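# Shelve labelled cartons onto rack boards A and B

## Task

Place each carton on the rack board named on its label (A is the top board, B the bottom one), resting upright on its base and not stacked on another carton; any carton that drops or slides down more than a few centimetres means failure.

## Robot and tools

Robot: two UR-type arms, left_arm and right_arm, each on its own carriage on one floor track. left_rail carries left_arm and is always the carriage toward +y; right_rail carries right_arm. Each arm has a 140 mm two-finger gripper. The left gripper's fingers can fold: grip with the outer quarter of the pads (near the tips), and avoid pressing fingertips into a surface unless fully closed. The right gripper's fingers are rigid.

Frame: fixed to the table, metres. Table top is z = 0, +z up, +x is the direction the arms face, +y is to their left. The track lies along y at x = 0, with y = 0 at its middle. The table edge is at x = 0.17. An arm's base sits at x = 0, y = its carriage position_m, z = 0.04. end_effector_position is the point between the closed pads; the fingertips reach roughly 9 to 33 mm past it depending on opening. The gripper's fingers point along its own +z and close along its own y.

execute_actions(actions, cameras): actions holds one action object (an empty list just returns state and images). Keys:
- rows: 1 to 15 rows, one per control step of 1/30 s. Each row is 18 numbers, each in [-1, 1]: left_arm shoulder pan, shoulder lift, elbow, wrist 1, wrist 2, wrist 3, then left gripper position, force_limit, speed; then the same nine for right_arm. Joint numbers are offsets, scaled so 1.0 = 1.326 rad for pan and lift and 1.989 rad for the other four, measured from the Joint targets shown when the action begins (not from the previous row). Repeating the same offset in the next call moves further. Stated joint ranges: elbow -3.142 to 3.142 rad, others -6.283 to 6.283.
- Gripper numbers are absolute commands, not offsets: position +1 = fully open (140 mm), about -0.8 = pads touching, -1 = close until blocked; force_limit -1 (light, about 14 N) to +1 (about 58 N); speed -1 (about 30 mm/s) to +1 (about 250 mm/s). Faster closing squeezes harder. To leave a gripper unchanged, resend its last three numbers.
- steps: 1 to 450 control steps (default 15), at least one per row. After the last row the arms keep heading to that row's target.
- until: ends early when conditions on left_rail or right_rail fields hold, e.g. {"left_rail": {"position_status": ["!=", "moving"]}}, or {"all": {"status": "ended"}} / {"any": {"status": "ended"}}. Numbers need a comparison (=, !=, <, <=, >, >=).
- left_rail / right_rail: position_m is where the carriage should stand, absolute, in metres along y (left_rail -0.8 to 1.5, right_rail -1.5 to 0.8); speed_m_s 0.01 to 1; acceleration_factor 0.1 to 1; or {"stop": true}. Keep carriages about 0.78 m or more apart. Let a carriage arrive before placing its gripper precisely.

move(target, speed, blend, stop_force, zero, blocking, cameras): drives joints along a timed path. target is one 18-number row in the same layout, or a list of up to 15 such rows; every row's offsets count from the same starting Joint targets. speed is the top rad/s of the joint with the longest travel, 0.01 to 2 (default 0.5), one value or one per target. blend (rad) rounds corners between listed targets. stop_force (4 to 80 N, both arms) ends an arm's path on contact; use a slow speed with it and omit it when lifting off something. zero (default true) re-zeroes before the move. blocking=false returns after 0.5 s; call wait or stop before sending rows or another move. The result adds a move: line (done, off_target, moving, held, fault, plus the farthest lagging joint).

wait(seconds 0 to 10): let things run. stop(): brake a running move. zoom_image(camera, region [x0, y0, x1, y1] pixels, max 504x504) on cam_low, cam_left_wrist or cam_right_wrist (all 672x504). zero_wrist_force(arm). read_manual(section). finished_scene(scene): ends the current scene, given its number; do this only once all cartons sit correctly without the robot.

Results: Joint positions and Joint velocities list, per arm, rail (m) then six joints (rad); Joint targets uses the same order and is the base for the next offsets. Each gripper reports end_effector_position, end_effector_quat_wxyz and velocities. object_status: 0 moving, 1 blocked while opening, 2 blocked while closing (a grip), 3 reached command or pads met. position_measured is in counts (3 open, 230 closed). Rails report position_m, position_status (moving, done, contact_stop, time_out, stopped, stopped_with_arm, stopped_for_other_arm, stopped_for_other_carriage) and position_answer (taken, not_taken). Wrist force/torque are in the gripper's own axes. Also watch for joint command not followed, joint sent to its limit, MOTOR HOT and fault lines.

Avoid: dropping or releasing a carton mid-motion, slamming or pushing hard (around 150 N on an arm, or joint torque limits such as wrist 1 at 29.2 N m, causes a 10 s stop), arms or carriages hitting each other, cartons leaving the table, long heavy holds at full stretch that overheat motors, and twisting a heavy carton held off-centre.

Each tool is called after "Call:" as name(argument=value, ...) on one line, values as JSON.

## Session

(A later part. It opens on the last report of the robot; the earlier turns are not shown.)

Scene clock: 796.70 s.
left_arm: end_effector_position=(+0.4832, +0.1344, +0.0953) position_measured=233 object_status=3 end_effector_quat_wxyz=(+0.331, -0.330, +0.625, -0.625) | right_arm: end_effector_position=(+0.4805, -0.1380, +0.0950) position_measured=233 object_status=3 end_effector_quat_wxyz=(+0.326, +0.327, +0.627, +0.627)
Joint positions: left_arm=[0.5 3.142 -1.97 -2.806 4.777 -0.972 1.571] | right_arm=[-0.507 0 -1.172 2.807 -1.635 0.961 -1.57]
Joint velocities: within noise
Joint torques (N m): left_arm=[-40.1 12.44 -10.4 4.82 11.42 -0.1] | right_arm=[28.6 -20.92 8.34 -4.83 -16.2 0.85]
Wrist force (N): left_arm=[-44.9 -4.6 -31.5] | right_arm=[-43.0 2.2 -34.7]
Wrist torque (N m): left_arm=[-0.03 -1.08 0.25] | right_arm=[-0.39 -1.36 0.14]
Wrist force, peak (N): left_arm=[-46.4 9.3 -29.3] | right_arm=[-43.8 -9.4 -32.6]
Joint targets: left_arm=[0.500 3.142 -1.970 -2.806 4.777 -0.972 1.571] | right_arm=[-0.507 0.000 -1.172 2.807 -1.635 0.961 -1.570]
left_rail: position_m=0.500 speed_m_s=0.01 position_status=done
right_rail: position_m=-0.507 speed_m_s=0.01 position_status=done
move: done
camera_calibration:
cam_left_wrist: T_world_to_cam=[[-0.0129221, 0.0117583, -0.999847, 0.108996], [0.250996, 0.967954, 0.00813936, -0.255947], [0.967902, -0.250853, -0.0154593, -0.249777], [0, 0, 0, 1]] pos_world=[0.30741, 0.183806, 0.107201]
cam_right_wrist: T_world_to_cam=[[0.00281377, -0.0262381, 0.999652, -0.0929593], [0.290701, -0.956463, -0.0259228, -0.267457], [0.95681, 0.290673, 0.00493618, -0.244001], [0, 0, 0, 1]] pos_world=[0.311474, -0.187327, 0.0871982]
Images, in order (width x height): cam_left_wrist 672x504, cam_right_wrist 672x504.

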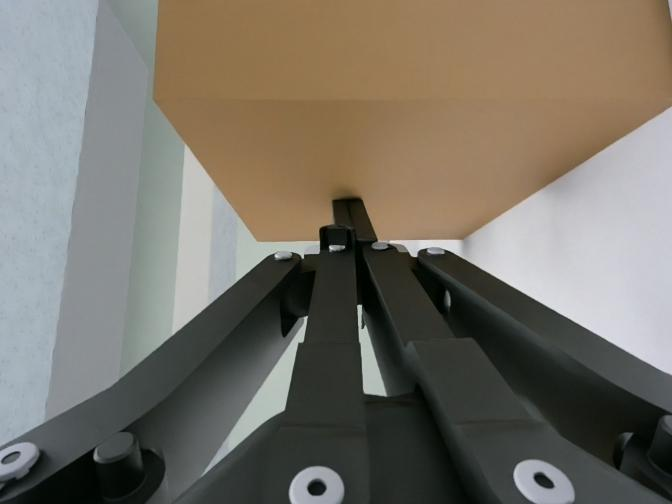

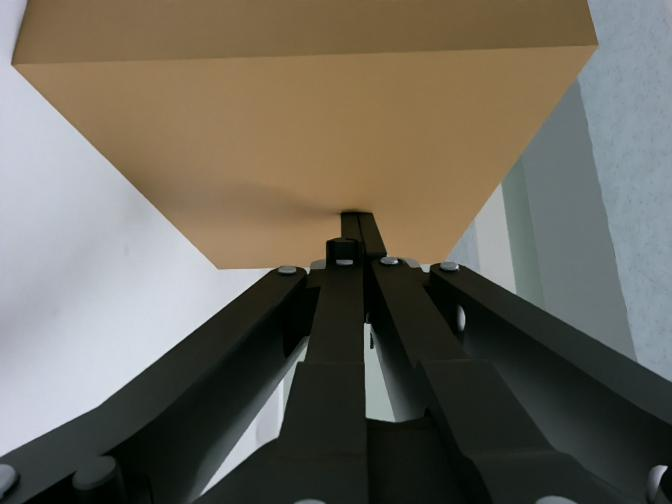

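Call:
execute_actions(actions=[{"left_rail":{"position_m":0.507,"speed_m_s":0.01},"right_rail":{"position_m":-0.514,"speed_m_s":0.01},"steps":60,"until":{"all":{"status":"ended"}}}], cameras=[])

Call:
execute_actions(actions=[{"left_rail":{"position_m":0.55,"speed_m_s":0.1},"right_rail":{"position_m":-0.55,"speed_m_s":0.1},"steps":60,"until":{"all":{"status":"ended"}}}], cameras=[])

Call:
move(target=[0,-0.0253,-0.0422,0.0591,-0.1257,0,-1,0,0,0,0.0253,0.0422,-0.0591,0.1312,0,-1,0,0], speed=0.3, cameras=["cam_left_wrist","cam_right_wrist"])

Scene clock: 812.07 s.
left_arm: end_effector_position=(+0.4832, +0.1410, +0.0953) position_measured=233 object_status=3 end_effector_quat_wxyz=(+0.330, -0.330, +0.625, -0.625) | right_arm: end_effector_position=(+0.4804, -0.1447, +0.0949) position_measured=233 object_status=3 end_effector_quat_wxyz=(+0.326, +0.327, +0.627, +0.627)
Joint positions: left_arm=[0.507 3.142 -1.97 -2.806 4.777 -0.972 1.571] | right_arm=[-0.514 0 -1.172 2.807 -1.635 0.961 -1.57]
Joint velocities: within noise
Joint torques (N m): left_arm=[10.01 22.89 -9.67 0.06 -2.05 0.15] | right_arm=[-7 -24.34 4.2 -1.32 3.08 1.04]
Wrist force (N): left_arm=[-1.0 1.7 0.3] | right_arm=[0.6 -3.0 -2.3]
Wrist torque (N m): left_arm=[0.02 0.22 0.35] | right_arm=[-0.42 -0.30 0.04]
Wrist force, peak (N): left_arm=[-45.3 -6.2 -31.7] | right_arm=[-43.1 3.3 -35.2]
Joint targets: left_arm=[0.507 3.142 -1.970 -2.806 4.777 -0.972 1.571] | right_arm=[-0.514 0.000 -1.172 2.807 -1.635 0.961 -1.570]
Tool commands: left_gripper/position=-1.0 left_gripper/force_limit=+0.0 left_gripper/speed=+0.0 right_gripper/position=-1.0 right_gripper/force_limit=+0.0 right_gripper/speed=+0.0
left_rail: position_m=0.507 speed_m_s=0.01 position_status=done
right_rail: position_m=-0.514 speed_m_s=0.01 position_status=done
No camera images: "cameras" was empty.

Scene clock: 813.43 s.
left_arm: end_effector_position=(+0.4832, +0.1840, +0.0953) position_measured=233 object_status=3 end_effector_quat_wxyz=(+0.331, -0.330, +0.625, -0.625) | right_arm: end_effector_position=(+0.4805, -0.1807, +0.0949) position_measured=233 object_status=3 end_effector_quat_wxyz=(+0.326, +0.327, +0.627, +0.627)
Joint positions: left_arm=[0.55 3.142 -1.97 -2.806 4.777 -0.972 1.571] | right_arm=[-0.55 0 -1.172 2.807 -1.635 0.961 -1.57]
Joint velocities: within noise
Joint torques (N m): left_arm=[6.01 29.61 -8.89 0.17 -1.72 0.35] | right_arm=[-13.61 -30.99 2.86 0.05 2.88 1.03]
Wrist force (N): left_arm=[-0.9 1.3 0.2] | right_arm=[0.5 -3.1 -2.5]
Wrist torque (N m): left_arm=[-0.07 0.21 0.35] | right_arm=[-0.44 -0.28 0.04]
Wrist force, peak (N): left_arm=[-1.3 1.5 0.3] | right_arm=[0.7 -3.6 -2.3]
Joint targets: left_arm=[0.550 3.142 -1.970 -2.806 4.777 -0.972 1.571] | right_arm=[-0.550 0.000 -1.172 2.807 -1.635 0.961 -1.570]
Tool commands: left_gripper/position=-1.0 left_gripper/force_limit=+0.0 left_gripper/speed=+0.0 right_gripper/position=-1.0 right_gripper/force_limit=+0.0 right_gripper/speed=+0.0
left_rail: position_m=0.550 speed_m_s=0.10 position_status=done
right_rail: position_m=-0.550 speed_m_s=0.10 position_status=done
No camera images: "cameras" was empty.

Scene clock: 814.83 s.
left_arm: end_effector_position=(+0.4742, +0.2595, +0.0952) position_measured=233 object_status=3 end_effector_quat_wxyz=(+0.406, -0.405, +0.579, -0.579) | right_arm: end_effector_position=(+0.4736, -0.2593, +0.0949) position_measured=233 object_status=3 end_effector_quat_wxyz=(+0.405, +0.406, +0.579, +0.579)
Joint positions: left_arm=[0.55 3.142 -2.003 -2.89 4.894 -1.221 1.571] | right_arm=[-0.55 0 -1.138 2.891 -1.752 1.221 -1.57]
Joint velocities: within noise
Joint torques (N m): left_arm=[10.82 12.71 -17.77 6.7 -2.31 -0.04] | right_arm=[-11 -17.59 14.53 -7.19 3.23 0.78]
Wrist force (N): left_arm=[-1.2 1.3 0.2] | right_arm=[0.4 -2.8 -2.1]
Wrist torque (N m): left_arm=[-0.08 0.28 0.36] | right_arm=[-0.44 -0.28 -0.02]
Wrist force, peak (N): left_arm=[-1.4 1.5 0.8] | right_arm=[2.2 -3.2 -2.4]
Joint targets: left_arm=[0.550 3.142 -2.003 -2.890 4.895 -1.222 1.571] | right_arm=[-0.550 0.000 -1.138 2.891 -1.752 1.221 -1.570]
left_rail: position_m=0.550 speed_m_s=0.10 position_status=done
right_rail: position_m=-0.550 speed_m_s=0.10 position_status=done
move: done
camera_calibration:
cam_left_wrist: T_world_to_cam=[[-0.0154603, 0.00794259, -0.999849, 0.109472], [0.0039395, 0.999961, 0.00788257, -0.26598], [0.999873, -0.00381704, -0.015491, -0.28888], [0, 0, 0, 1]] pos_world=[0.291583, 0.263998, 0.107077]
cam_right_wrist: T_world_to_cam=[[-0.00400149, -0.0260393, 0.999653, -0.0927175], [0.0343262, -0.999075, -0.0258869, -0.271077], [0.999403, 0.0342107, 0.00489162, -0.288827], [0, 0, 0, 1]] pos_world=[0.297589, -0.26336, 0.0870808]
Images, in order (width x height): cam_left_wrist 672x504, cam_right_wrist 672x504.

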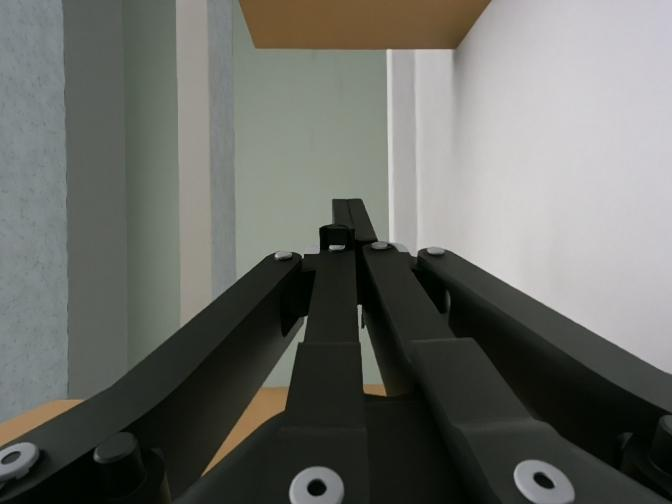

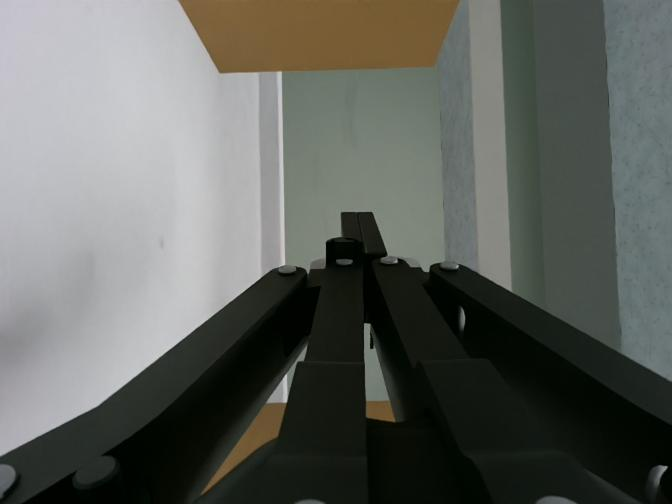

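Call:
execute_actions(actions=[{"left_rail":{"position_m":0.426,"speed_m_s":0.1},"right_rail":{"position_m":-0.43,"speed_m_s":0.1},"steps":90,"until":{"all":{"status":"ended"}}}], cameras=[])

Call:
execute_actions(actions=[{"left_rail":{"position_m":0.42,"speed_m_s":0.02},"right_rail":{"position_m":-0.4235,"speed_m_s":0.02},"steps":90,"until":{"all":{"status":"ended"}}}], cameras=["cam_left_wrist","cam_right_wrist"])

Scene clock: 828.30 s.
left_arm: end_effector_position=(+0.4742, +0.1356, +0.0952) position_measured=233 object_status=3 end_effector_quat_wxyz=(+0.406, -0.405, +0.579, -0.579) | right_arm: end_effector_position=(+0.4736, -0.1393, +0.0949) position_measured=233 object_status=3 end_effector_quat_wxyz=(+0.405, +0.406, +0.579, +0.579)
Joint positions: left_arm=[0.426 3.142 -2.003 -2.89 4.895 -1.222 1.571] | right_arm=[-0.43 0 -1.138 2.891 -1.752 1.221 -1.57]
Joint velocities: within noise
Joint torques (N m): left_arm=[10.21 15.6 -6.72 5.22 -1.54 -0.16] | right_arm=[-1.61 -19.56 4.1 -5.78 2.42 1.01]
Wrist force (N): left_arm=[-2.9 0.7 -1.3] | right_arm=[-0.8 -2.1 -3.9]
Wrist torque (N m): left_arm=[-0.10 0.29 0.37] | right_arm=[-0.40 -0.33 -0.02]
Wrist force, peak (N): left_arm=[-2.4 1.9 -1.6] | right_arm=[-0.8 -3.0 -4.4]
Joint targets: left_arm=[0.426 3.142 -2.003 -2.890 4.895 -1.222 1.571] | right_arm=[-0.430 0.000 -1.138 2.891 -1.752 1.221 -1.570]
Tool commands: left_gripper/position=-1.0 left_gripper/force_limit=+0.0 left_gripper/speed=+0.0 right_gripper/position=-1.0 right_gripper/force_limit=+0.0 right_gripper/speed=+0.0
left_rail: position_m=0.426 speed_m_s=0.10 position_status=done
right_rail: position_m=-0.430 speed_m_s=0.10 position_status=done
No camera images: "cameras" was empty.

Scene clock: 829.03 s.
left_arm: end_effector_position=(+0.4742, +0.1297, +0.0952) position_measured=233 object_status=3 end_effector_quat_wxyz=(+0.406, -0.406, +0.579, -0.579) | right_arm: end_effector_position=(+0.4736, -0.1329, +0.0949) position_measured=233 object_status=3 end_effector_quat_wxyz=(+0.405, +0.406, +0.579, +0.579)
Joint positions: left_arm=[0.42 3.142 -2.003 -2.89 4.895 -1.222 1.571] | right_arm=[-0.424 0 -1.138 2.891 -1.752 1.222 -1.57]
Joint velocities: within noise
Joint torques (N m): left_arm=[-1.71 16.17 -5.59 5.13 8.65 0.23] | right_arm=[0.61 -19.63 3.04 -5.58 -7.57 0.94]
Wrist force (N): left_arm=[-26.0 -1.0 -12.7] | right_arm=[-26.2 -0.8 -15.6]
Wrist torque (N m): left_arm=[-0.08 -0.58 0.35] | right_arm=[-0.50 -0.90 0.01]
Wrist force, peak (N): left_arm=[-26.0 -1.0 -12.7] | right_arm=[-26.2 -0.8 -15.6]
Joint targets: left_arm=[0.420 3.142 -2.003 -2.890 4.895 -1.222 1.571] | right_arm=[-0.423 0.000 -1.138 2.891 -1.752 1.221 -1.570]
Tool commands: left_gripper/position=-1.0 left_gripper/force_limit=+0.0 left_gripper/speed=+0.0 right_gripper/position=-1.0 right_gripper/force_limit=+0.0 right_gripper/speed=+0.0
left_rail: position_m=0.420 speed_m_s=0.02 position_status=done
right_rail: position_m=-0.424 position_m_goal=-0.423 speed_m_s=0.02 position_status=done
camera_calibration:
cam_left_wrist: T_world_to_cam=[[-0.0154795, 0.00793505, -0.999849, 0.110512], [0.00347406, 0.999963, 0.00788217, -0.135952], [0.999874, -0.00335152, -0.0155065, -0.289454], [0, 0, 0, 1]] pos_world=[0.2916, 0.1341, 0.107079]
cam_right_wrist: T_world_to_cam=[[-0.00399858, -0.0260376, 0.999653, -0.0894278], [0.0339179, -0.999089, -0.0258873, -0.144659], [0.999417, 0.0338026, 0.00487807, -0.293213], [0, 0, 0, 1]] pos_world=[0.297591, -0.136944, 0.0870822]
Images, in order (width x height): cam_left_wrist 672x504, cam_right_wrist 672x504.

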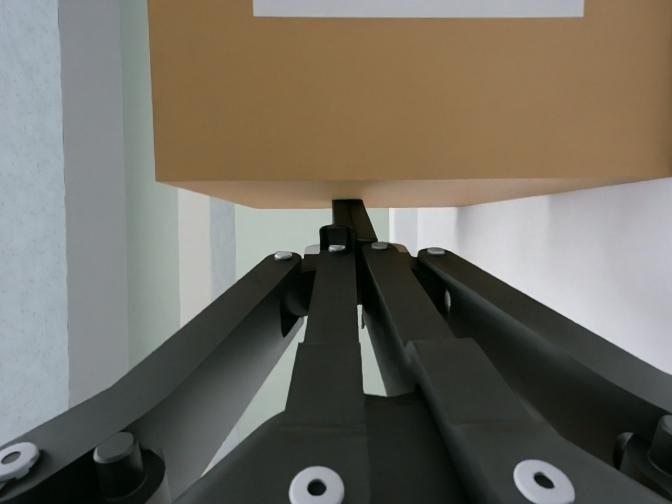

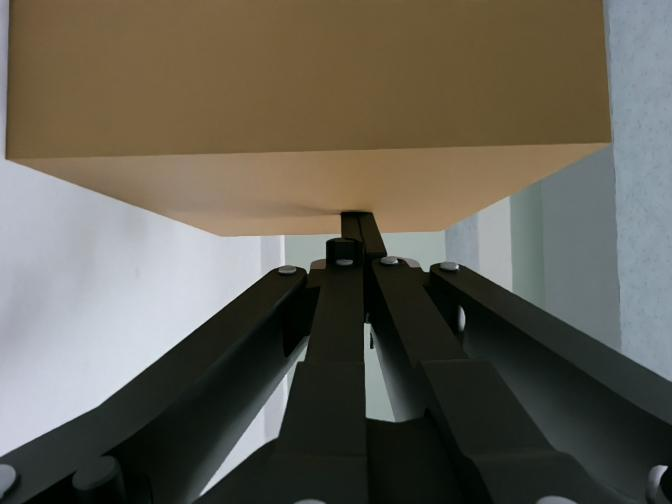

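Call:
execute_actions(actions=[{"left_rail":{"position_m":0.4187,"speed_m_s":0.01},"right_rail":{"position_m":-0.4222,"speed_m_s":0.01},"steps":90,"until":{"all":{"status":"ended"}}}], cameras=[])

Scene clock: 834.47 s.
left_arm: end_effector_position=(+0.4742, +0.1283, +0.0952) position_measured=233 object_status=3 end_effector_quat_wxyz=(+0.406, -0.405, +0.579, -0.579) | right_arm: end_effector_position=(+0.4736, -0.1316, +0.0949) position_measured=233 object_status=3 end_effector_quat_wxyz=(+0.405, +0.406, +0.579, +0.579)
Joint positions: left_arm=[0.419 3.142 -2.003 -2.89 4.895 -1.222 1.571] | right_arm=[-0.422 0 -1.138 2.891 -1.752 1.221 -1.57]
Joint velocities: within noise
Joint torques (N m): left_arm=[-29.27 17.33 1.3 4.26 14.47 0.18] | right_arm=[8.34 -20.35 -3.18 -4.96 -15.04 1]
Wrist force (N): left_arm=[-46.3 -1.4 -21.7] | right_arm=[-44.4 -0.9 -22.2]
Wrist torque (N m): left_arm=[0.03 -1.25 0.33] | right_arm=[-0.58 -1.31 0.02]
Wrist force, peak (N): left_arm=[-46.3 -1.4 -21.7] | right_arm=[-44.4 -0.9 -22.2]
Joint targets: left_arm=[0.419 3.142 -2.003 -2.890 4.895 -1.222 1.571] | right_arm=[-0.422 0.000 -1.138 2.891 -1.752 1.221 -1.570]
Tool commands: left_gripper/position=-1.0 left_gripper/force_limit=+0.0 left_gripper/speed=+0.0 right_gripper/position=-1.0 right_gripper/force_limit=+0.0 right_gripper/speed=+0.0
left_rail: position_m=0.419 speed_m_s=0.01 position_status=done
right_rail: position_m=-0.422 speed_m_s=0.01 position_status=done
No camera images: "cameras" was empty.

Call:
move(target=[[0,0.2204,0.0043,-0.1512,0,0,-1,0,0,0,-0.2204,-0.0043,0.1512,0,0,-1,0,0],[0,0.4755,0.0258,-0.3428,0,0,-1,0,0,0,-0.4755,-0.0258,0.3428,0,0,-1,0,0]], speed=0.15, blend=0.02, cameras=["cam_left_wrist","cam_right_wrist"])

Scene clock: 852.97 s.
left_arm: end_effector_position=(+0.4742, +0.1283, +0.2004) position_measured=233 object_status=3 end_effector_quat_wxyz=(+0.406, -0.405, +0.579, -0.579) | right_arm: end_effector_position=(+0.4736, -0.1315, +0.1999) position_measured=233 object_status=3 end_effector_quat_wxyz=(+0.405, +0.406, +0.579, +0.579)
Joint positions: left_arm=[0.419 3.142 -1.373 -2.839 4.213 -1.222 1.571] | right_arm=[-0.422 0 -1.768 2.839 -1.071 1.221 -1.57]
Joint velocities: within noise
Joint torques (N m): left_arm=[-28.84 30.61 43.32 2.02 14.71 -0.19] | right_arm=[29.04 -22.51 -34.45 -1.08 -15.26 1.04]
Wrist force (N): left_arm=[-45.7 9.3 -15.2] | right_arm=[-45.1 -9.2 -16.4]
Wrist torque (N m): left_arm=[-0.23 -1.32 0.49] | right_arm=[-0.29 -1.31 -0.04]
Wrist force, peak (N): left_arm=[-47.2 -2.0 -22.6] | right_arm=[-45.3 -1.1 -22.3]
Joint targets: left_arm=[0.419 3.142 -1.373 -2.839 4.213 -1.222 1.571] | right_arm=[-0.422 0.000 -1.768 2.839 -1.071 1.221 -1.570]
left_rail: position_m=0.419 speed_m_s=0.01 position_status=done
right_rail: position_m=-0.422 speed_m_s=0.01 position_status=done
move: done
camera_calibration:
cam_left_wrist: T_world_to_cam=[[-0.0154832, 0.00793952, -0.999849, 0.215719], [0.00374366, 0.999962, 0.00788244, -0.135466], [0.999873, -0.00362105, -0.0155123, -0.287764], [0, 0, 0, 1]] pos_world=[0.291574, 0.132706, 0.212291]
cam_right_wrist: T_world_to_cam=[[-0.00398701, -0.0260384, 0.999653, -0.194376], [0.0341222, -0.999082, -0.0258875, -0.140624], [0.99941, 0.0340072, 0.00487184, -0.293774], [0, 0, 0, 1]] pos_world=[0.297624, -0.135566, 0.192099]
Images, in order (width x height): cam_left_wrist 672x504, cam_right_wrist 672x504.

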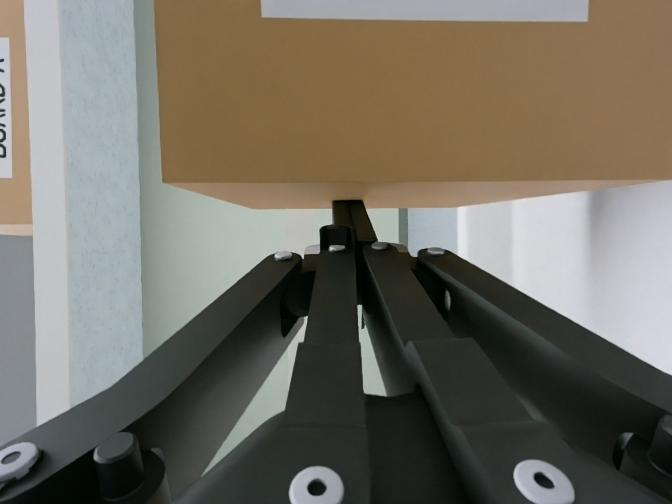

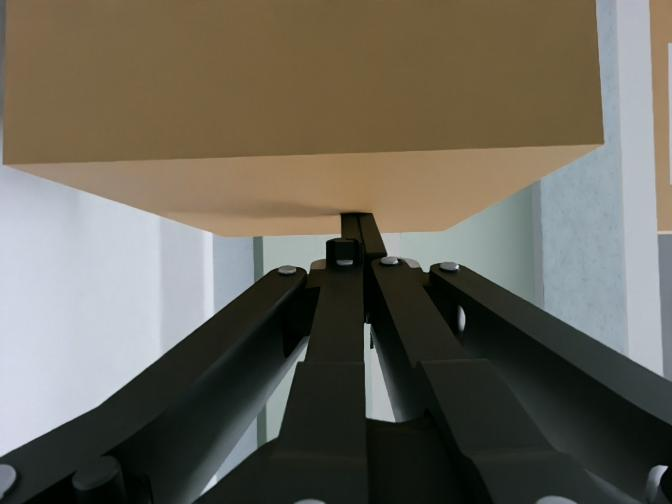

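Call:
move(target=[[0,0.2596,0.0604,-0.2335,0,0,-1,0,0,0,-0.2596,-0.0604,0.2335,0,0,-1,0,0],[0,0.3486,0.1114,-0.3438,0,0,-1,0,0,0,-0.3486,-0.1114,0.3438,0,0,-1,0,0],[0,0.1529,0.1628,-0.2648,0,0,-1,0,0,0,-0.1529,-0.1628,0.2648,0,0,-1,0,0],[0,0.0214,0.2160,-0.2303,0,0,-1,0,0,0,-0.0214,-0.2160,0.2303,0,0,-1,0,0]], speed=0.2, blend=0.02, cameras=["cam_left_wrist","cam_right_wrist"])

Scene clock: 868.77 s.
left_arm: end_effector_position=(+0.6505, +0.1284, +0.3697) position_measured=233 object_status=3 end_effector_quat_wxyz=(+0.406, -0.406, +0.579, -0.579) | right_arm: end_effector_position=(+0.6501, -0.1315, +0.3691) position_measured=233 object_status=3 end_effector_quat_wxyz=(+0.405, +0.406, +0.579, +0.579)
Joint positions: left_arm=[0.419 3.142 -1.344 -2.409 3.755 -1.222 1.571] | right_arm=[-0.422 0 -1.797 2.41 -0.613 1.221 -1.57]
Joint velocities: within noise
Joint torques (N m): left_arm=[-27.44 9.25 63.41 10.34 15.07 0.12] | right_arm=[31.71 -12.6 -49.46 -9.79 -15.52 0.93]
Wrist force (N): left_arm=[-40.7 10.0 -13.5] | right_arm=[-39.7 -9.9 -15.3]
Wrist torque (N m): left_arm=[-0.26 -1.06 0.50] | right_arm=[-0.29 -1.30 -0.04]
Wrist force, peak (N): left_arm=[-46.1 9.6 -15.9] | right_arm=[-45.5 -10.3 -16.8]
Joint targets: left_arm=[0.419 3.142 -1.345 -2.409 3.755 -1.222 1.571] | right_arm=[-0.422 0.000 -1.797 2.410 -0.613 1.221 -1.570]
left_rail: position_m=0.419 speed_m_s=0.01 position_status=done
right_rail: position_m=-0.422 speed_m_s=0.01 position_status=done
move: done
camera_calibration:
cam_left_wrist: T_world_to_cam=[[-0.0155352, 0.00793947, -0.999848, 0.387729], [0.00374444, 0.999962, 0.00788219, -0.13757], [0.999872, -0.00362142, -0.0155643, -0.461409], [0, 0, 0, 1]] pos_world=[0.467889, 0.132815, 0.381573]
cam_right_wrist: T_world_to_cam=[[-0.00394129, -0.0260384, 0.999653, -0.362802], [0.0341272, -0.999082, -0.025889, -0.142282], [0.99941, 0.0340133, 0.00482629, -0.470898], [0, 0, 0, 1]] pos_world=[0.474046, -0.135582, 0.361265]
Images, in order (width x height): cam_left_wrist 672x504, cam_right_wrist 672x504.

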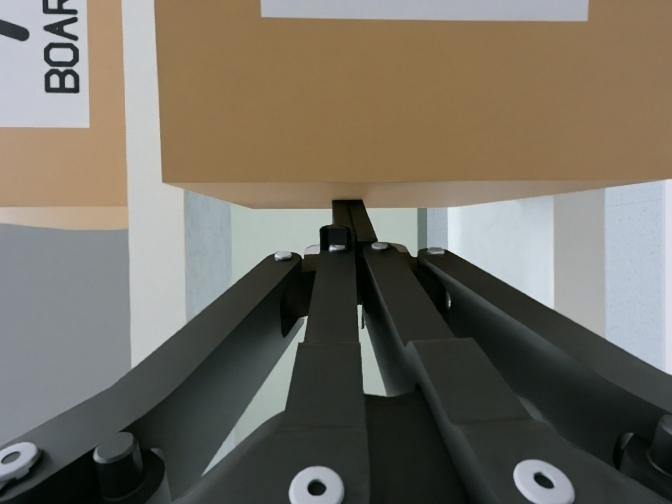

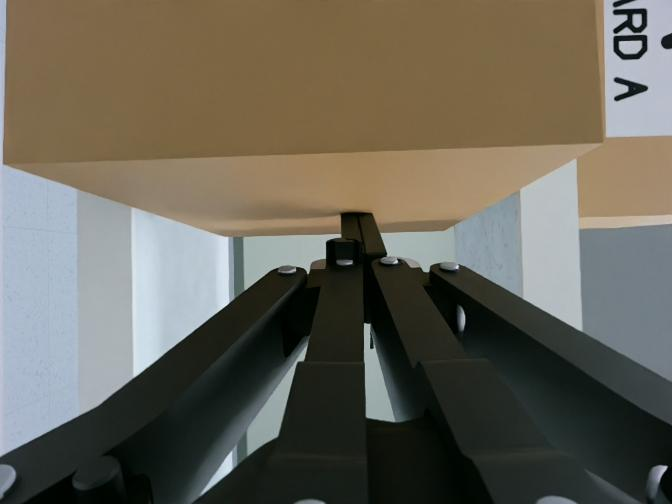

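Call:
move(target=[[0,-0.1252,0.0676,0.0158,0,0,-1,0,0,0,0.1252,-0.0676,-0.0158,0,0,-1,0,0],[0,-0.1735,0.0986,0.0170,0,0,-1,0,0,0,0.1735,-0.0986,-0.0170,0,0,-1,0,0]], speed=0.15, blend=0.02, cameras=["cam_left_wrist","cam_right_wrist"])

Call:
execute_actions(actions=[{"left_rail":{"position_m":0.4183,"speed_m_s":0.01},"right_rail":{"position_m":-0.4218,"speed_m_s":0.01},"steps":40,"until":{"all":{"status":"ended"}}}], cameras=[])

Scene clock: 877.30 s.
left_arm: end_effector_position=(+0.7788, +0.1285, +0.3696) position_measured=233 object_status=3 end_effector_quat_wxyz=(+0.406, -0.406, +0.579, -0.579) | right_arm: end_effector_position=(+0.7784, -0.1316, +0.3689) position_measured=233 object_status=3 end_effector_quat_wxyz=(+0.405, +0.406, +0.579, +0.579)
Joint positions: left_arm=[0.419 3.142 -1.574 -2.213 3.789 -1.222 1.571] | right_arm=[-0.422 0 -1.567 2.214 -0.647 1.221 -1.57]
Joint velocities: within noise
Joint torques (N m): left_arm=[-27.03 29.92 59.29 9.84 14.87 -0.01] | right_arm=[32.24 -29.65 -48.85 -10.13 -15.3 0.98]
Wrist force (N): left_arm=[-37.2 9.9 -12.4] | right_arm=[-36.4 -9.2 -14.3]
Wrist torque (N m): left_arm=[-0.21 -1.03 0.50] | right_arm=[-0.20 -1.20 -0.07]
Wrist force, peak (N): left_arm=[-41.1 9.1 -13.6] | right_arm=[-39.9 -10.0 -15.4]
Joint targets: left_arm=[0.419 3.142 -1.575 -2.213 3.789 -1.222 1.571] | right_arm=[-0.422 0.000 -1.567 2.214 -0.647 1.221 -1.570]
left_rail: position_m=0.419 speed_m_s=0.01 position_status=done
right_rail: position_m=-0.422 speed_m_s=0.01 position_status=done
move: done
camera_calibration:
cam_left_wrist: T_world_to_cam=[[-0.0156719, 0.00793928, -0.999846, 0.389692], [0.0037455, 0.999962, 0.0078815, -0.138129], [0.99987, -0.00362141, -0.015701, -0.589664], [0, 0, 0, 1]] pos_world=[0.596212, 0.132895, 0.381462]
cam_right_wrist: T_world_to_cam=[[-0.00380503, -0.0260386, 0.999654, -0.36226], [0.0341242, -0.999082, -0.0258938, -0.146673], [0.99941, 0.0340139, 0.00469008, -0.599085], [0, 0, 0, 1]] pos_world=[0.602358, -0.135594, 0.361147]
Images, in order (width x height): cam_left_wrist 672x504, cam_right_wrist 672x504.

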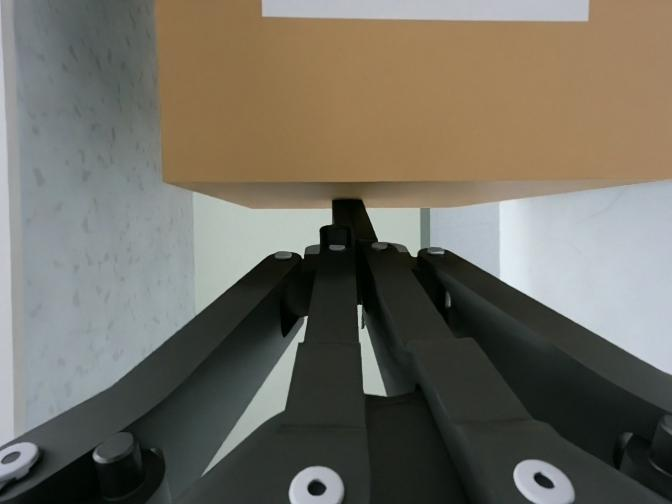

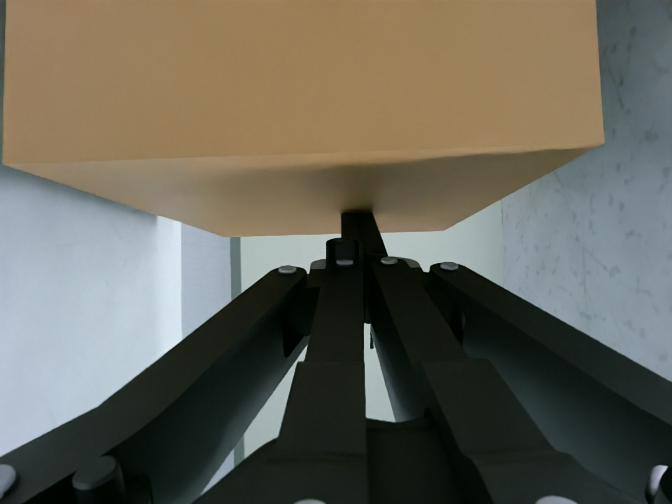

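Scene clock: 877.80 s.
left_arm: end_effector_position=(+0.7789, +0.1281, +0.3696) position_measured=233 object_status=3 end_effector_quat_wxyz=(+0.406, -0.406, +0.579, -0.579) | right_arm: end_effector_position=(+0.7785, -0.1312, +0.3689) position_measured=233 object_status=3 end_effector_quat_wxyz=(+0.405, +0.406, +0.579, +0.579)
Joint positions: left_arm=[0.418 3.142 -1.575 -2.213 3.789 -1.222 1.571] | right_arm=[-0.422 0 -1.567 2.214 -0.647 1.221 -1.57]
Joint velocities: within noise
Joint torques (N m): left_arm=[-28.88 32.6 60.39 9.6 14.75 0.15] | right_arm=[33.04 -33.34 -47.6 -9.87 -15.09 0.84]
Wrist force (N): left_arm=[-43.4 9.1 -14.7] | right_arm=[-42.2 -8.4 -16.0]
Wrist torque (N m): left_arm=[-0.27 -1.23 0.50] | right_arm=[-0.15 -1.39 -0.07]
Wrist force, peak (N): left_arm=[-43.4 9.1 -14.7] | right_arm=[-42.1 -9.4 -16.2]
Joint targets: left_arm=[0.418 3.142 -1.575 -2.213 3.789 -1.222 1.571] | right_arm=[-0.422 0.000 -1.567 2.214 -0.647 1.221 -1.570]
Tool commands: left_gripper/position=-1.0 left_gripper/force_limit=+0.0 left_gripper/speed=+0.0 right_gripper/position=-1.0 right_gripper/force_limit=+0.0 right_gripper/speed=+0.0
left_rail: position_m=0.418 speed_m_s=0.01 position_status=done
right_rail: position_m=-0.422 speed_m_s=0.01 position_status=done
No camera images: "cameras" was empty.

Call:
move(target=[0,-0.0175,-0.0083,0.0200,0,0,-1,0,0,0,0.0175,0.0083,-0.0200,0,0,-1,0,0], speed=0.05, cameras=[])

Call:
move(target=[0,-0.0039,-0.0018,0.0044,0,0,-1,0,0,0,0.0039,0.0018,-0.0044,0,0,-1,0,0], speed=0.03, cameras=[])

Scene clock: 885.17 s.
left_arm: end_effector_position=(+0.7791, +0.1281, +0.3516) position_measured=233 object_status=3 end_effector_quat_wxyz=(+0.406, -0.406, +0.579, -0.579) | right_arm: end_effector_position=(+0.7787, -0.1312, +0.3510) position_measured=233 object_status=3 end_effector_quat_wxyz=(+0.405, +0.406, +0.579, +0.579)
Joint positions: left_arm=[0.418 3.142 -1.598 -2.23 3.828 -1.222 1.571] | right_arm=[-0.422 0 -1.544 2.23 -0.686 1.221 -1.57]
Joint velocities: within noise
Joint torques (N m): left_arm=[-28.43 32.67 36.93 10.09 14.51 0.16] | right_arm=[31.81 -33.62 -30.28 -10.18 -15.32 0.87]
Wrist force (N): left_arm=[-43.2 10.0 -14.8] | right_arm=[-42.6 -9.8 -16.7]
Wrist torque (N m): left_arm=[-0.25 -1.29 0.50] | right_arm=[-0.30 -1.41 -0.06]
Wrist force, peak (N): left_arm=[-43.6 10.3 -14.9] | right_arm=[-43.0 -10.0 -16.6]
Joint targets: left_arm=[0.418 3.142 -1.598 -2.230 3.828 -1.222 1.571] | right_arm=[-0.422 0.000 -1.544 2.230 -0.686 1.221 -1.570]
left_rail: position_m=0.418 speed_m_s=0.01 position_status=done
right_rail: position_m=-0.422 speed_m_s=0.01 position_status=done
move: done
No camera images: "cameras" was empty.

Scene clock: 885.90 s.
left_arm: end_effector_position=(+0.7791, +0.1281, +0.3477) position_measured=233 object_status=3 end_effector_quat_wxyz=(+0.406, -0.406, +0.579, -0.579) | right_arm: end_effector_position=(+0.7786, -0.1312, +0.3470) position_measured=233 object_status=3 end_effector_quat_wxyz=(+0.405, +0.406, +0.579, +0.579)
Joint positions: left_arm=[0.418 3.142 -1.603 -2.233 3.837 -1.222 1.571] | right_arm=[-0.422 0 -1.539 2.234 -0.695 1.221 -1.57]
Joint velocities: within noise
Joint torques (N m): left_arm=[-28.31 28.64 38.42 10.29 14.75 0.39] | right_arm=[32.76 -34.03 -30.55 -10.73 -15.28 1.11]
Wrist force (N): left_arm=[-43.3 9.5 -14.6] | right_arm=[-42.8 -9.0 -16.2]
Wrist torque (N m): left_arm=[-0.24 -1.30 0.50] | right_arm=[-0.26 -1.32 -0.06]
Wrist force, peak (N): left_arm=[-43.8 9.7 -14.5] | right_arm=[-43.0 -9.6 -16.4]
Joint targets: left_arm=[0.418 3.142 -1.603 -2.233 3.837 -1.222 1.571] | right_arm=[-0.422 0.000 -1.538 2.234 -0.695 1.221 -1.570]
left_rail: position_m=0.418 speed_m_s=0.01 position_status=done
right_rail: position_m=-0.422 speed_m_s=0.01 position_status=done
move: done
No camera images: "cameras" was empty.

Call:
move(target=[0,-0.0024,-0.0012,0.0028,0,0,-1,0,0,0,0.0024,0.0012,-0.0028,0,0,-1,0,0], speed=0.03, cameras=[])

Call:
move(target=[0,-0.0020,-0.0010,0.0022,0,0,-1,0,0,0,0.0020,0.0010,-0.0022,0,0,-1,0,0], speed=0.02, cameras=["cam_left_wrist","cam_right_wrist"])

Scene clock: 891.13 s.
left_arm: end_effector_position=(+0.7790, +0.1281, +0.3451) position_measured=233 object_status=3 end_effector_quat_wxyz=(+0.406, -0.406, +0.579, -0.579) | right_arm: end_effector_position=(+0.7785, -0.1312, +0.3445) position_measured=233 object_status=3 end_effector_quat_wxyz=(+0.405, +0.406, +0.579, +0.579)
Joint positions: left_arm=[0.418 3.142 -1.606 -2.236 3.843 -1.222 1.571] | right_arm=[-0.422 0 -1.535 2.236 -0.7 1.221 -1.57]
Joint velocities: within noise
Joint torques (N m): left_arm=[-27.52 29.5 36.64 9.86 15.21 0.29] | right_arm=[30.77 -36.31 -30.44 -10.63 -15.06 0.93]
Wrist force (N): left_arm=[-43.1 10.1 -14.6] | right_arm=[-42.7 -10.0 -16.3]
Wrist torque (N m): left_arm=[-0.22 -1.28 0.50] | right_arm=[-0.38 -1.38 -0.06]
Wrist force, peak (N): left_arm=[-44.2 8.7 -14.5] | right_arm=[-42.8 -9.7 -16.6]
Joint targets: left_arm=[0.418 3.142 -1.606 -2.236 3.843 -1.222 1.571] | right_arm=[-0.422 0.000 -1.535 2.236 -0.701 1.221 -1.570]
left_rail: position_m=0.418 speed_m_s=0.01 position_status=done
right_rail: position_m=-0.422 speed_m_s=0.01 position_status=done
move: done
No camera images: "cameras" was empty.

Scene clock: 891.83 s.
left_arm: end_effector_position=(+0.7789, +0.1281, +0.3430) position_measured=233 object_status=3 end_effector_quat_wxyz=(+0.406, -0.406, +0.579, -0.579) | right_arm: end_effector_position=(+0.7784, -0.1312, +0.3423) position_measured=233 object_status=3 end_effector_quat_wxyz=(+0.405, +0.406, +0.579, +0.579)
Joint positions: left_arm=[0.418 3.142 -1.609 -2.238 3.847 -1.222 1.571] | right_arm=[-0.422 0 -1.533 2.238 -0.705 1.221 -1.57]
Joint velocities: within noise
Joint torques (N m): left_arm=[-28.49 33.34 37.04 10.51 14.86 0.28] | right_arm=[32.85 -35.25 -30.79 -10.1 -15.16 0.88]
Wrist force (N): left_arm=[-43.6 9.2 -14.5] | right_arm=[-42.5 -8.9 -16.0]
Wrist torque (N m): left_arm=[-0.24 -1.26 0.50] | right_arm=[-0.31 -1.39 -0.05]
Wrist force, peak (N): left_arm=[-43.9 9.3 -14.4] | right_arm=[-42.8 -10.0 -16.3]
Joint targets: left_arm=[0.418 3.142 -1.609 -2.238 3.847 -1.222 1.571] | right_arm=[-0.422 0.000 -1.533 2.238 -0.705 1.221 -1.570]
left_rail: position_m=0.418 speed_m_s=0.01 position_status=done
right_rail: position_m=-0.422 speed_m_s=0.01 position_status=done
move: done
camera_calibration:
cam_left_wrist: T_world_to_cam=[[-0.0158629, 0.00793911, -0.999843, 0.363252], [0.00374694, 0.999962, 0.00788061, -0.137522], [0.999867, -0.00362134, -0.015892, -0.590088], [0, 0, 0, 1]] pos_world=[0.596287, 0.132496, 0.354901]
cam_right_wrist: T_world_to_cam=[[-0.00360837, -0.0260386, 0.999654, -0.335823], [0.0341191, -0.999082, -0.0259006, -0.146958], [0.999411, 0.0340139, 0.00449347, -0.598961], [0, 0, 0, 1]] pos_world=[0.60241, -0.135194, 0.334592]
Images, in order (width x height): cam_left_wrist 672x504, cam_right_wrist 672x504.

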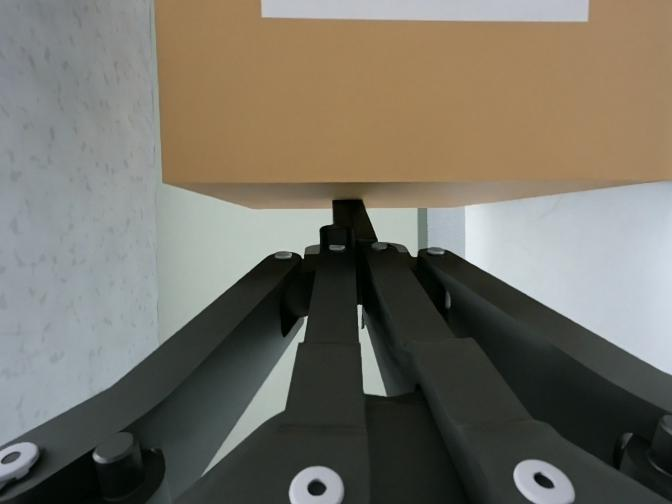

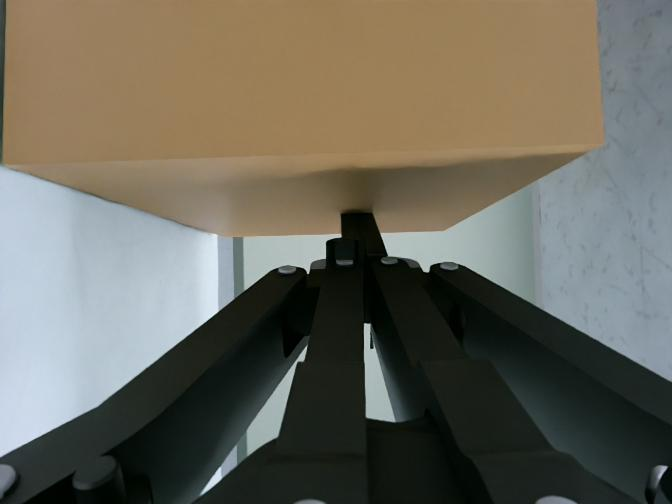

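Call:
move(target=[0,-0.0019,-0.0009,0.0022,0,0,-1,0,0,0,0.0019,0.0009,-0.0022,0,0,-1,0,0], speed=0.02, cameras=[])

Call:
move(target=[0,-0.0019,-0.0009,0.0022,0,0,-1,0,0,0,0.0019,0.0009,-0.0022,0,0,-1,0,0], speed=0.02, cameras=["cam_right_wrist"])

Scene clock: 897.80 s.
left_arm: end_effector_position=(+0.7788, +0.1281, +0.3411) position_measured=233 object_status=3 end_effector_quat_wxyz=(+0.406, -0.406, +0.579, -0.579) | right_arm: end_effector_position=(+0.7784, -0.1312, +0.3404) position_measured=233 object_status=3 end_effector_quat_wxyz=(+0.405, +0.406, +0.579, +0.579)
Joint positions: left_arm=[0.418 3.142 -1.611 -2.239 3.851 -1.222 1.571] | right_arm=[-0.422 0 -1.53 2.24 -0.709 1.221 -1.57]
Joint velocities: within noise
Joint torques (N m): left_arm=[-26.61 29.11 36.1 10.44 14.84 0.41] | right_arm=[31.15 -35.51 -30.21 -10.02 -15.16 0.83]
Wrist force (N): left_arm=[-43.0 10.0 -14.6] | right_arm=[-42.9 -10.1 -16.4]
Wrist torque (N m): left_arm=[-0.27 -1.30 0.50] | right_arm=[-0.38 -1.35 -0.06]
Wrist force, peak (N): left_arm=[-44.0 9.1 -14.6] | right_arm=[-42.9 -9.7 -16.6]
Joint targets: left_arm=[0.418 3.142 -1.611 -2.240 3.852 -1.222 1.571] | right_arm=[-0.422 0.000 -1.530 2.240 -0.709 1.221 -1.570]
left_rail: position_m=0.418 speed_m_s=0.01 position_status=done
right_rail: position_m=-0.422 speed_m_s=0.01 position_status=done
move: done
No camera images: "cameras" was empty.

Scene clock: 898.50 s.
left_arm: end_effector_position=(+0.7788, +0.1281, +0.3391) position_measured=233 object_status=3 end_effector_quat_wxyz=(+0.406, -0.406, +0.579, -0.579) | right_arm: end_effector_position=(+0.7783, -0.1312, +0.3385) position_measured=233 object_status=3 end_effector_quat_wxyz=(+0.405, +0.406, +0.579, +0.579)
Joint positions: left_arm=[0.418 3.142 -1.614 -2.241 3.856 -1.222 1.571] | right_arm=[-0.422 0 -1.528 2.242 -0.714 1.221 -1.57]
Joint velocities: within noise
Joint torques (N m): left_arm=[-27.24 32.55 36.6 10.34 14.16 0.43] | right_arm=[31.59 -37.18 -29.73 -10.88 -15.22 0.79]
Wrist force (N): left_arm=[-43.5 9.3 -14.6] | right_arm=[-42.4 -9.2 -15.9]
Wrist torque (N m): left_arm=[-0.18 -1.25 0.49] | right_arm=[-0.34 -1.40 -0.05]
Wrist force, peak (N): left_arm=[-43.6 9.3 -15.1] | right_arm=[-42.8 -10.0 -16.7]
Joint targets: left_arm=[0.418 3.142 -1.614 -2.241 3.856 -1.222 1.571] | right_arm=[-0.422 0.000 -1.528 2.242 -0.714 1.221 -1.570]
left_rail: position_m=0.418 speed_m_s=0.01 position_status=done
right_rail: position_m=-0.422 speed_m_s=0.01 position_status=done
move: done
camera_calibration:
cam_right_wrist: T_world_to_cam=[[-0.00372817, -0.0260385, 0.999654, -0.331903], [0.034122, -0.999082, -0.0258963, -0.147057], [0.999411, 0.0340136, 0.00461324, -0.598871], [0, 0, 0, 1]] pos_world=[0.602299, -0.135194, 0.330743]
Images, in order (width x height): cam_right_wrist 672x504.

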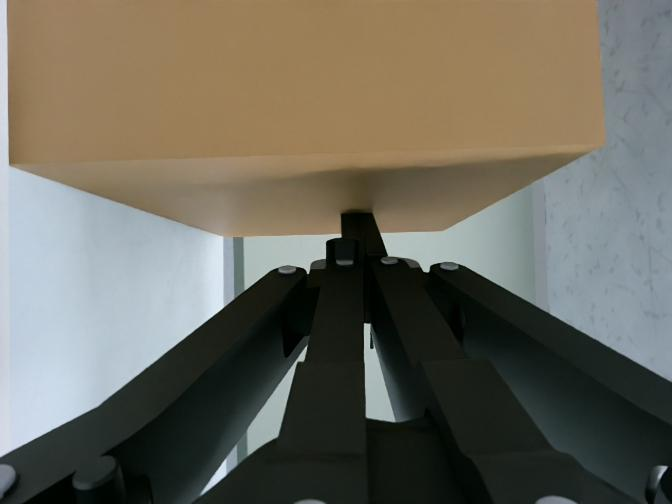

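Call:
move(target=[0,-0.0019,-0.0009,0.0022,0,0,-1,0,0,0,0.0019,0.0009,-0.0022,0,0,-1,0,0], speed=0.02, cameras=["cam_left_wrist","cam_right_wrist"])

Scene clock: 902.30 s.
left_arm: end_effector_position=(+0.7787, +0.1281, +0.3373) position_measured=233 object_status=3 end_effector_quat_wxyz=(+0.406, -0.406, +0.579, -0.579) | right_arm: end_effector_position=(+0.7782, -0.1312, +0.3366) position_measured=233 object_status=3 end_effector_quat_wxyz=(+0.405, +0.406, +0.579, +0.579)
Joint positions: left_arm=[0.418 3.142 -1.616 -2.243 3.86 -1.222 1.571] | right_arm=[-0.422 0 -1.525 2.244 -0.718 1.221 -1.57]
Joint velocities: within noise
Joint torques (N m): left_arm=[-29.09 26.62 33.33 8.18 14.4 0.59] | right_arm=[30.03 -34.31 -28.51 -9.68 -15.11 0.78]
Wrist force (N): left_arm=[-42.1 4.9 -15.3] | right_arm=[-43.2 -9.3 -16.4]
Wrist torque (N m): left_arm=[-0.15 -1.20 0.44] | right_arm=[-0.42 -1.40 -0.03]
Wrist force, peak (N): left_arm=[-43.9 9.0 -14.6] | right_arm=[-43.4 -9.5 -16.3]
Joint targets: left_arm=[0.418 3.142 -1.616 -2.243 3.860 -1.222 1.571] | right_arm=[-0.422 0.000 -1.525 2.244 -0.718 1.221 -1.570]
left_rail: position_m=0.418 speed_m_s=0.01 position_status=done
right_rail: position_m=-0.422 speed_m_s=0.01 position_status=done
move: done
camera_calibration:
cam_left_wrist: T_world_to_cam=[[-0.0155566, 0.00793909, -0.999847, 0.357343], [0.00374457, 0.999962, 0.00788174, -0.137475], [0.999872, -0.00362138, -0.0155858, -0.59013], [0, 0, 0, 1]] pos_world=[0.596128, 0.132496, 0.349175]
cam_right_wrist: T_world_to_cam=[[-0.00382204, -0.0260384, 0.999654, -0.329941], [0.0341244, -0.999082, -0.0258931, -0.147107], [0.99941, 0.0340136, 0.00470708, -0.598832], [0, 0, 0, 1]] pos_world=[0.602238, -0.135194, 0.328836]
Images, in order (width x height): cam_left_wrist 672x504, cam_right_wrist 672x504.

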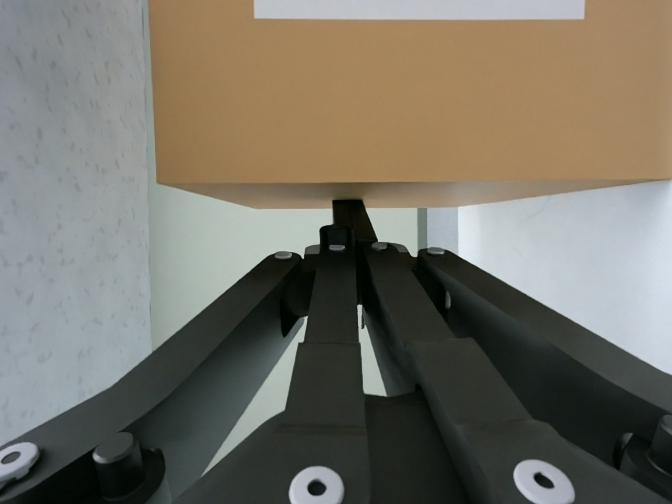

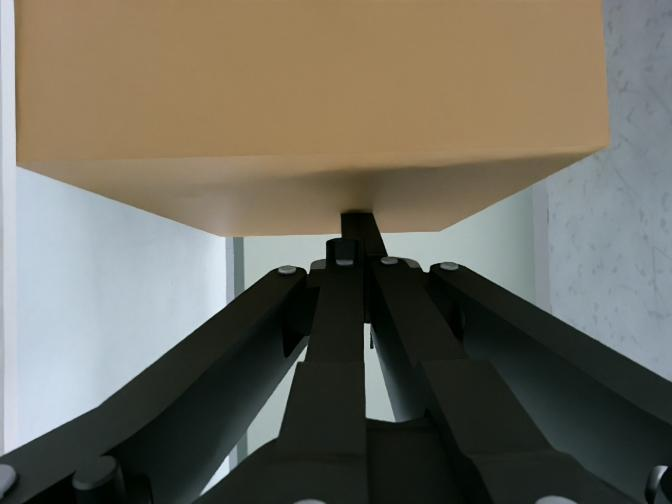

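Call:
move(target=[0,-0.0015,-0.0007,0.0017,0,0,-1,0,0,0,0.0015,0.0007,-0.0017,0,0,-1,0,0], speed=0.02, cameras=[])

Call:
move(target=[0,-0.0010,-0.0005,0.0011,0,0,-1,0,0,0,0.0010,0.0005,-0.0011,0,0,-1,0,0], speed=0.02, cameras=["cam_right_wrist"])

Scene clock: 907.53 s.
left_arm: end_effector_position=(+0.7787, +0.1281, +0.3358) position_measured=233 object_status=3 end_effector_quat_wxyz=(+0.406, -0.406, +0.579, -0.579) | right_arm: end_effector_position=(+0.7782, -0.1312, +0.3352) position_measured=233 object_status=3 end_effector_quat_wxyz=(+0.405, +0.406, +0.579, +0.579)
Joint positions: left_arm=[0.418 3.142 -1.618 -2.244 3.864 -1.222 1.571] | right_arm=[-0.422 0 -1.523 2.245 -0.722 1.221 -1.57]
Joint velocities: within noise
Joint torques (N m): left_arm=[-26.57 12.65 23.73 2.18 14.6 0.66] | right_arm=[31.69 -19.67 -19.07 -2.19 -15.21 1.02]
Wrist force (N): left_arm=[-41.6 -13.5 -22.1] | right_arm=[-41.4 8.9 -22.2]
Wrist torque (N m): left_arm=[0.29 -1.03 0.19] | right_arm=[-0.87 -1.23 0.19]
Wrist force, peak (N): left_arm=[-41.9 -13.8 -21.9] | right_arm=[-41.4 8.9 -22.2]
Joint targets: left_arm=[0.418 3.142 -1.618 -2.244 3.864 -1.222 1.571] | right_arm=[-0.422 0.000 -1.523 2.245 -0.722 1.221 -1.570]
left_rail: position_m=0.418 speed_m_s=0.01 position_status=done
right_rail: position_m=-0.422 speed_m_s=0.01 position_status=done
move: done
No camera images: "cameras" was empty.

Scene clock: 908.23 s.
left_arm: end_effector_position=(+0.7786, +0.1281, +0.3346) position_measured=233 object_status=3 end_effector_quat_wxyz=(+0.406, -0.406, +0.579, -0.579) | right_arm: end_effector_position=(+0.7781, -0.1312, +0.3340) position_measured=233 object_status=3 end_effector_quat_wxyz=(+0.405, +0.406, +0.579, +0.579)
Joint positions: left_arm=[0.418 3.142 -1.62 -2.245 3.866 -1.222 1.571] | right_arm=[-0.422 0 -1.522 2.246 -0.724 1.221 -1.57]
Joint velocities: within noise
Joint torques (N m): left_arm=[-29.88 11.52 21.82 1.43 14.38 0.72] | right_arm=[30.67 -18.99 -19.43 -2.67 -15.07 0.79]
Wrist force (N): left_arm=[-42.1 -13.7 -22.3] | right_arm=[-40.9 11.2 -23.3]
Wrist torque (N m): left_arm=[0.31 -1.00 0.19] | right_arm=[-0.97 -1.27 0.22]
Wrist force, peak (N): left_arm=[-41.6 -14.2 -23.3] | right_arm=[-41.2 11.4 -23.6]
Joint targets: left_arm=[0.418 3.142 -1.620 -2.245 3.866 -1.222 1.571] | right_arm=[-0.422 0.000 -1.522 2.246 -0.724 1.221 -1.570]
left_rail: position_m=0.418 speed_m_s=0.01 position_status=done
right_rail: position_m=-0.422 speed_m_s=0.01 position_status=done
move: done
camera_calibration:
cam_right_wrist: T_world_to_cam=[[-0.00366992, -0.0260386, 0.999654, -0.327434], [0.03412, -0.999082, -0.0258985, -0.147165], [0.999411, 0.0340132, 0.00455499, -0.598624], [0, 0, 0, 1]] pos_world=[0.602091, -0.135194, 0.326236]
Images, in order (width x height): cam_right_wrist 672x504.

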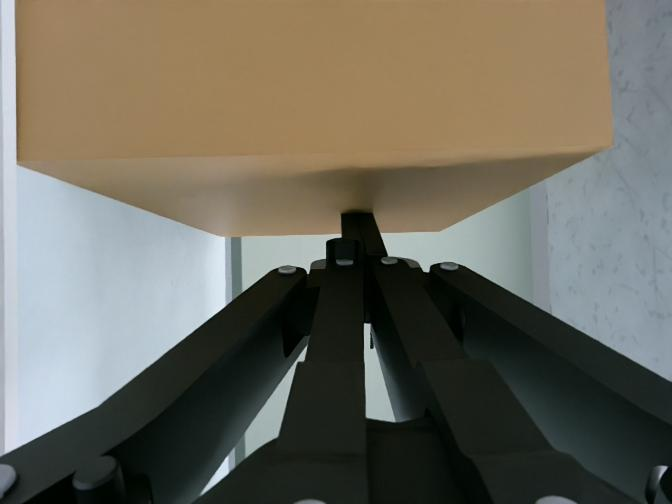

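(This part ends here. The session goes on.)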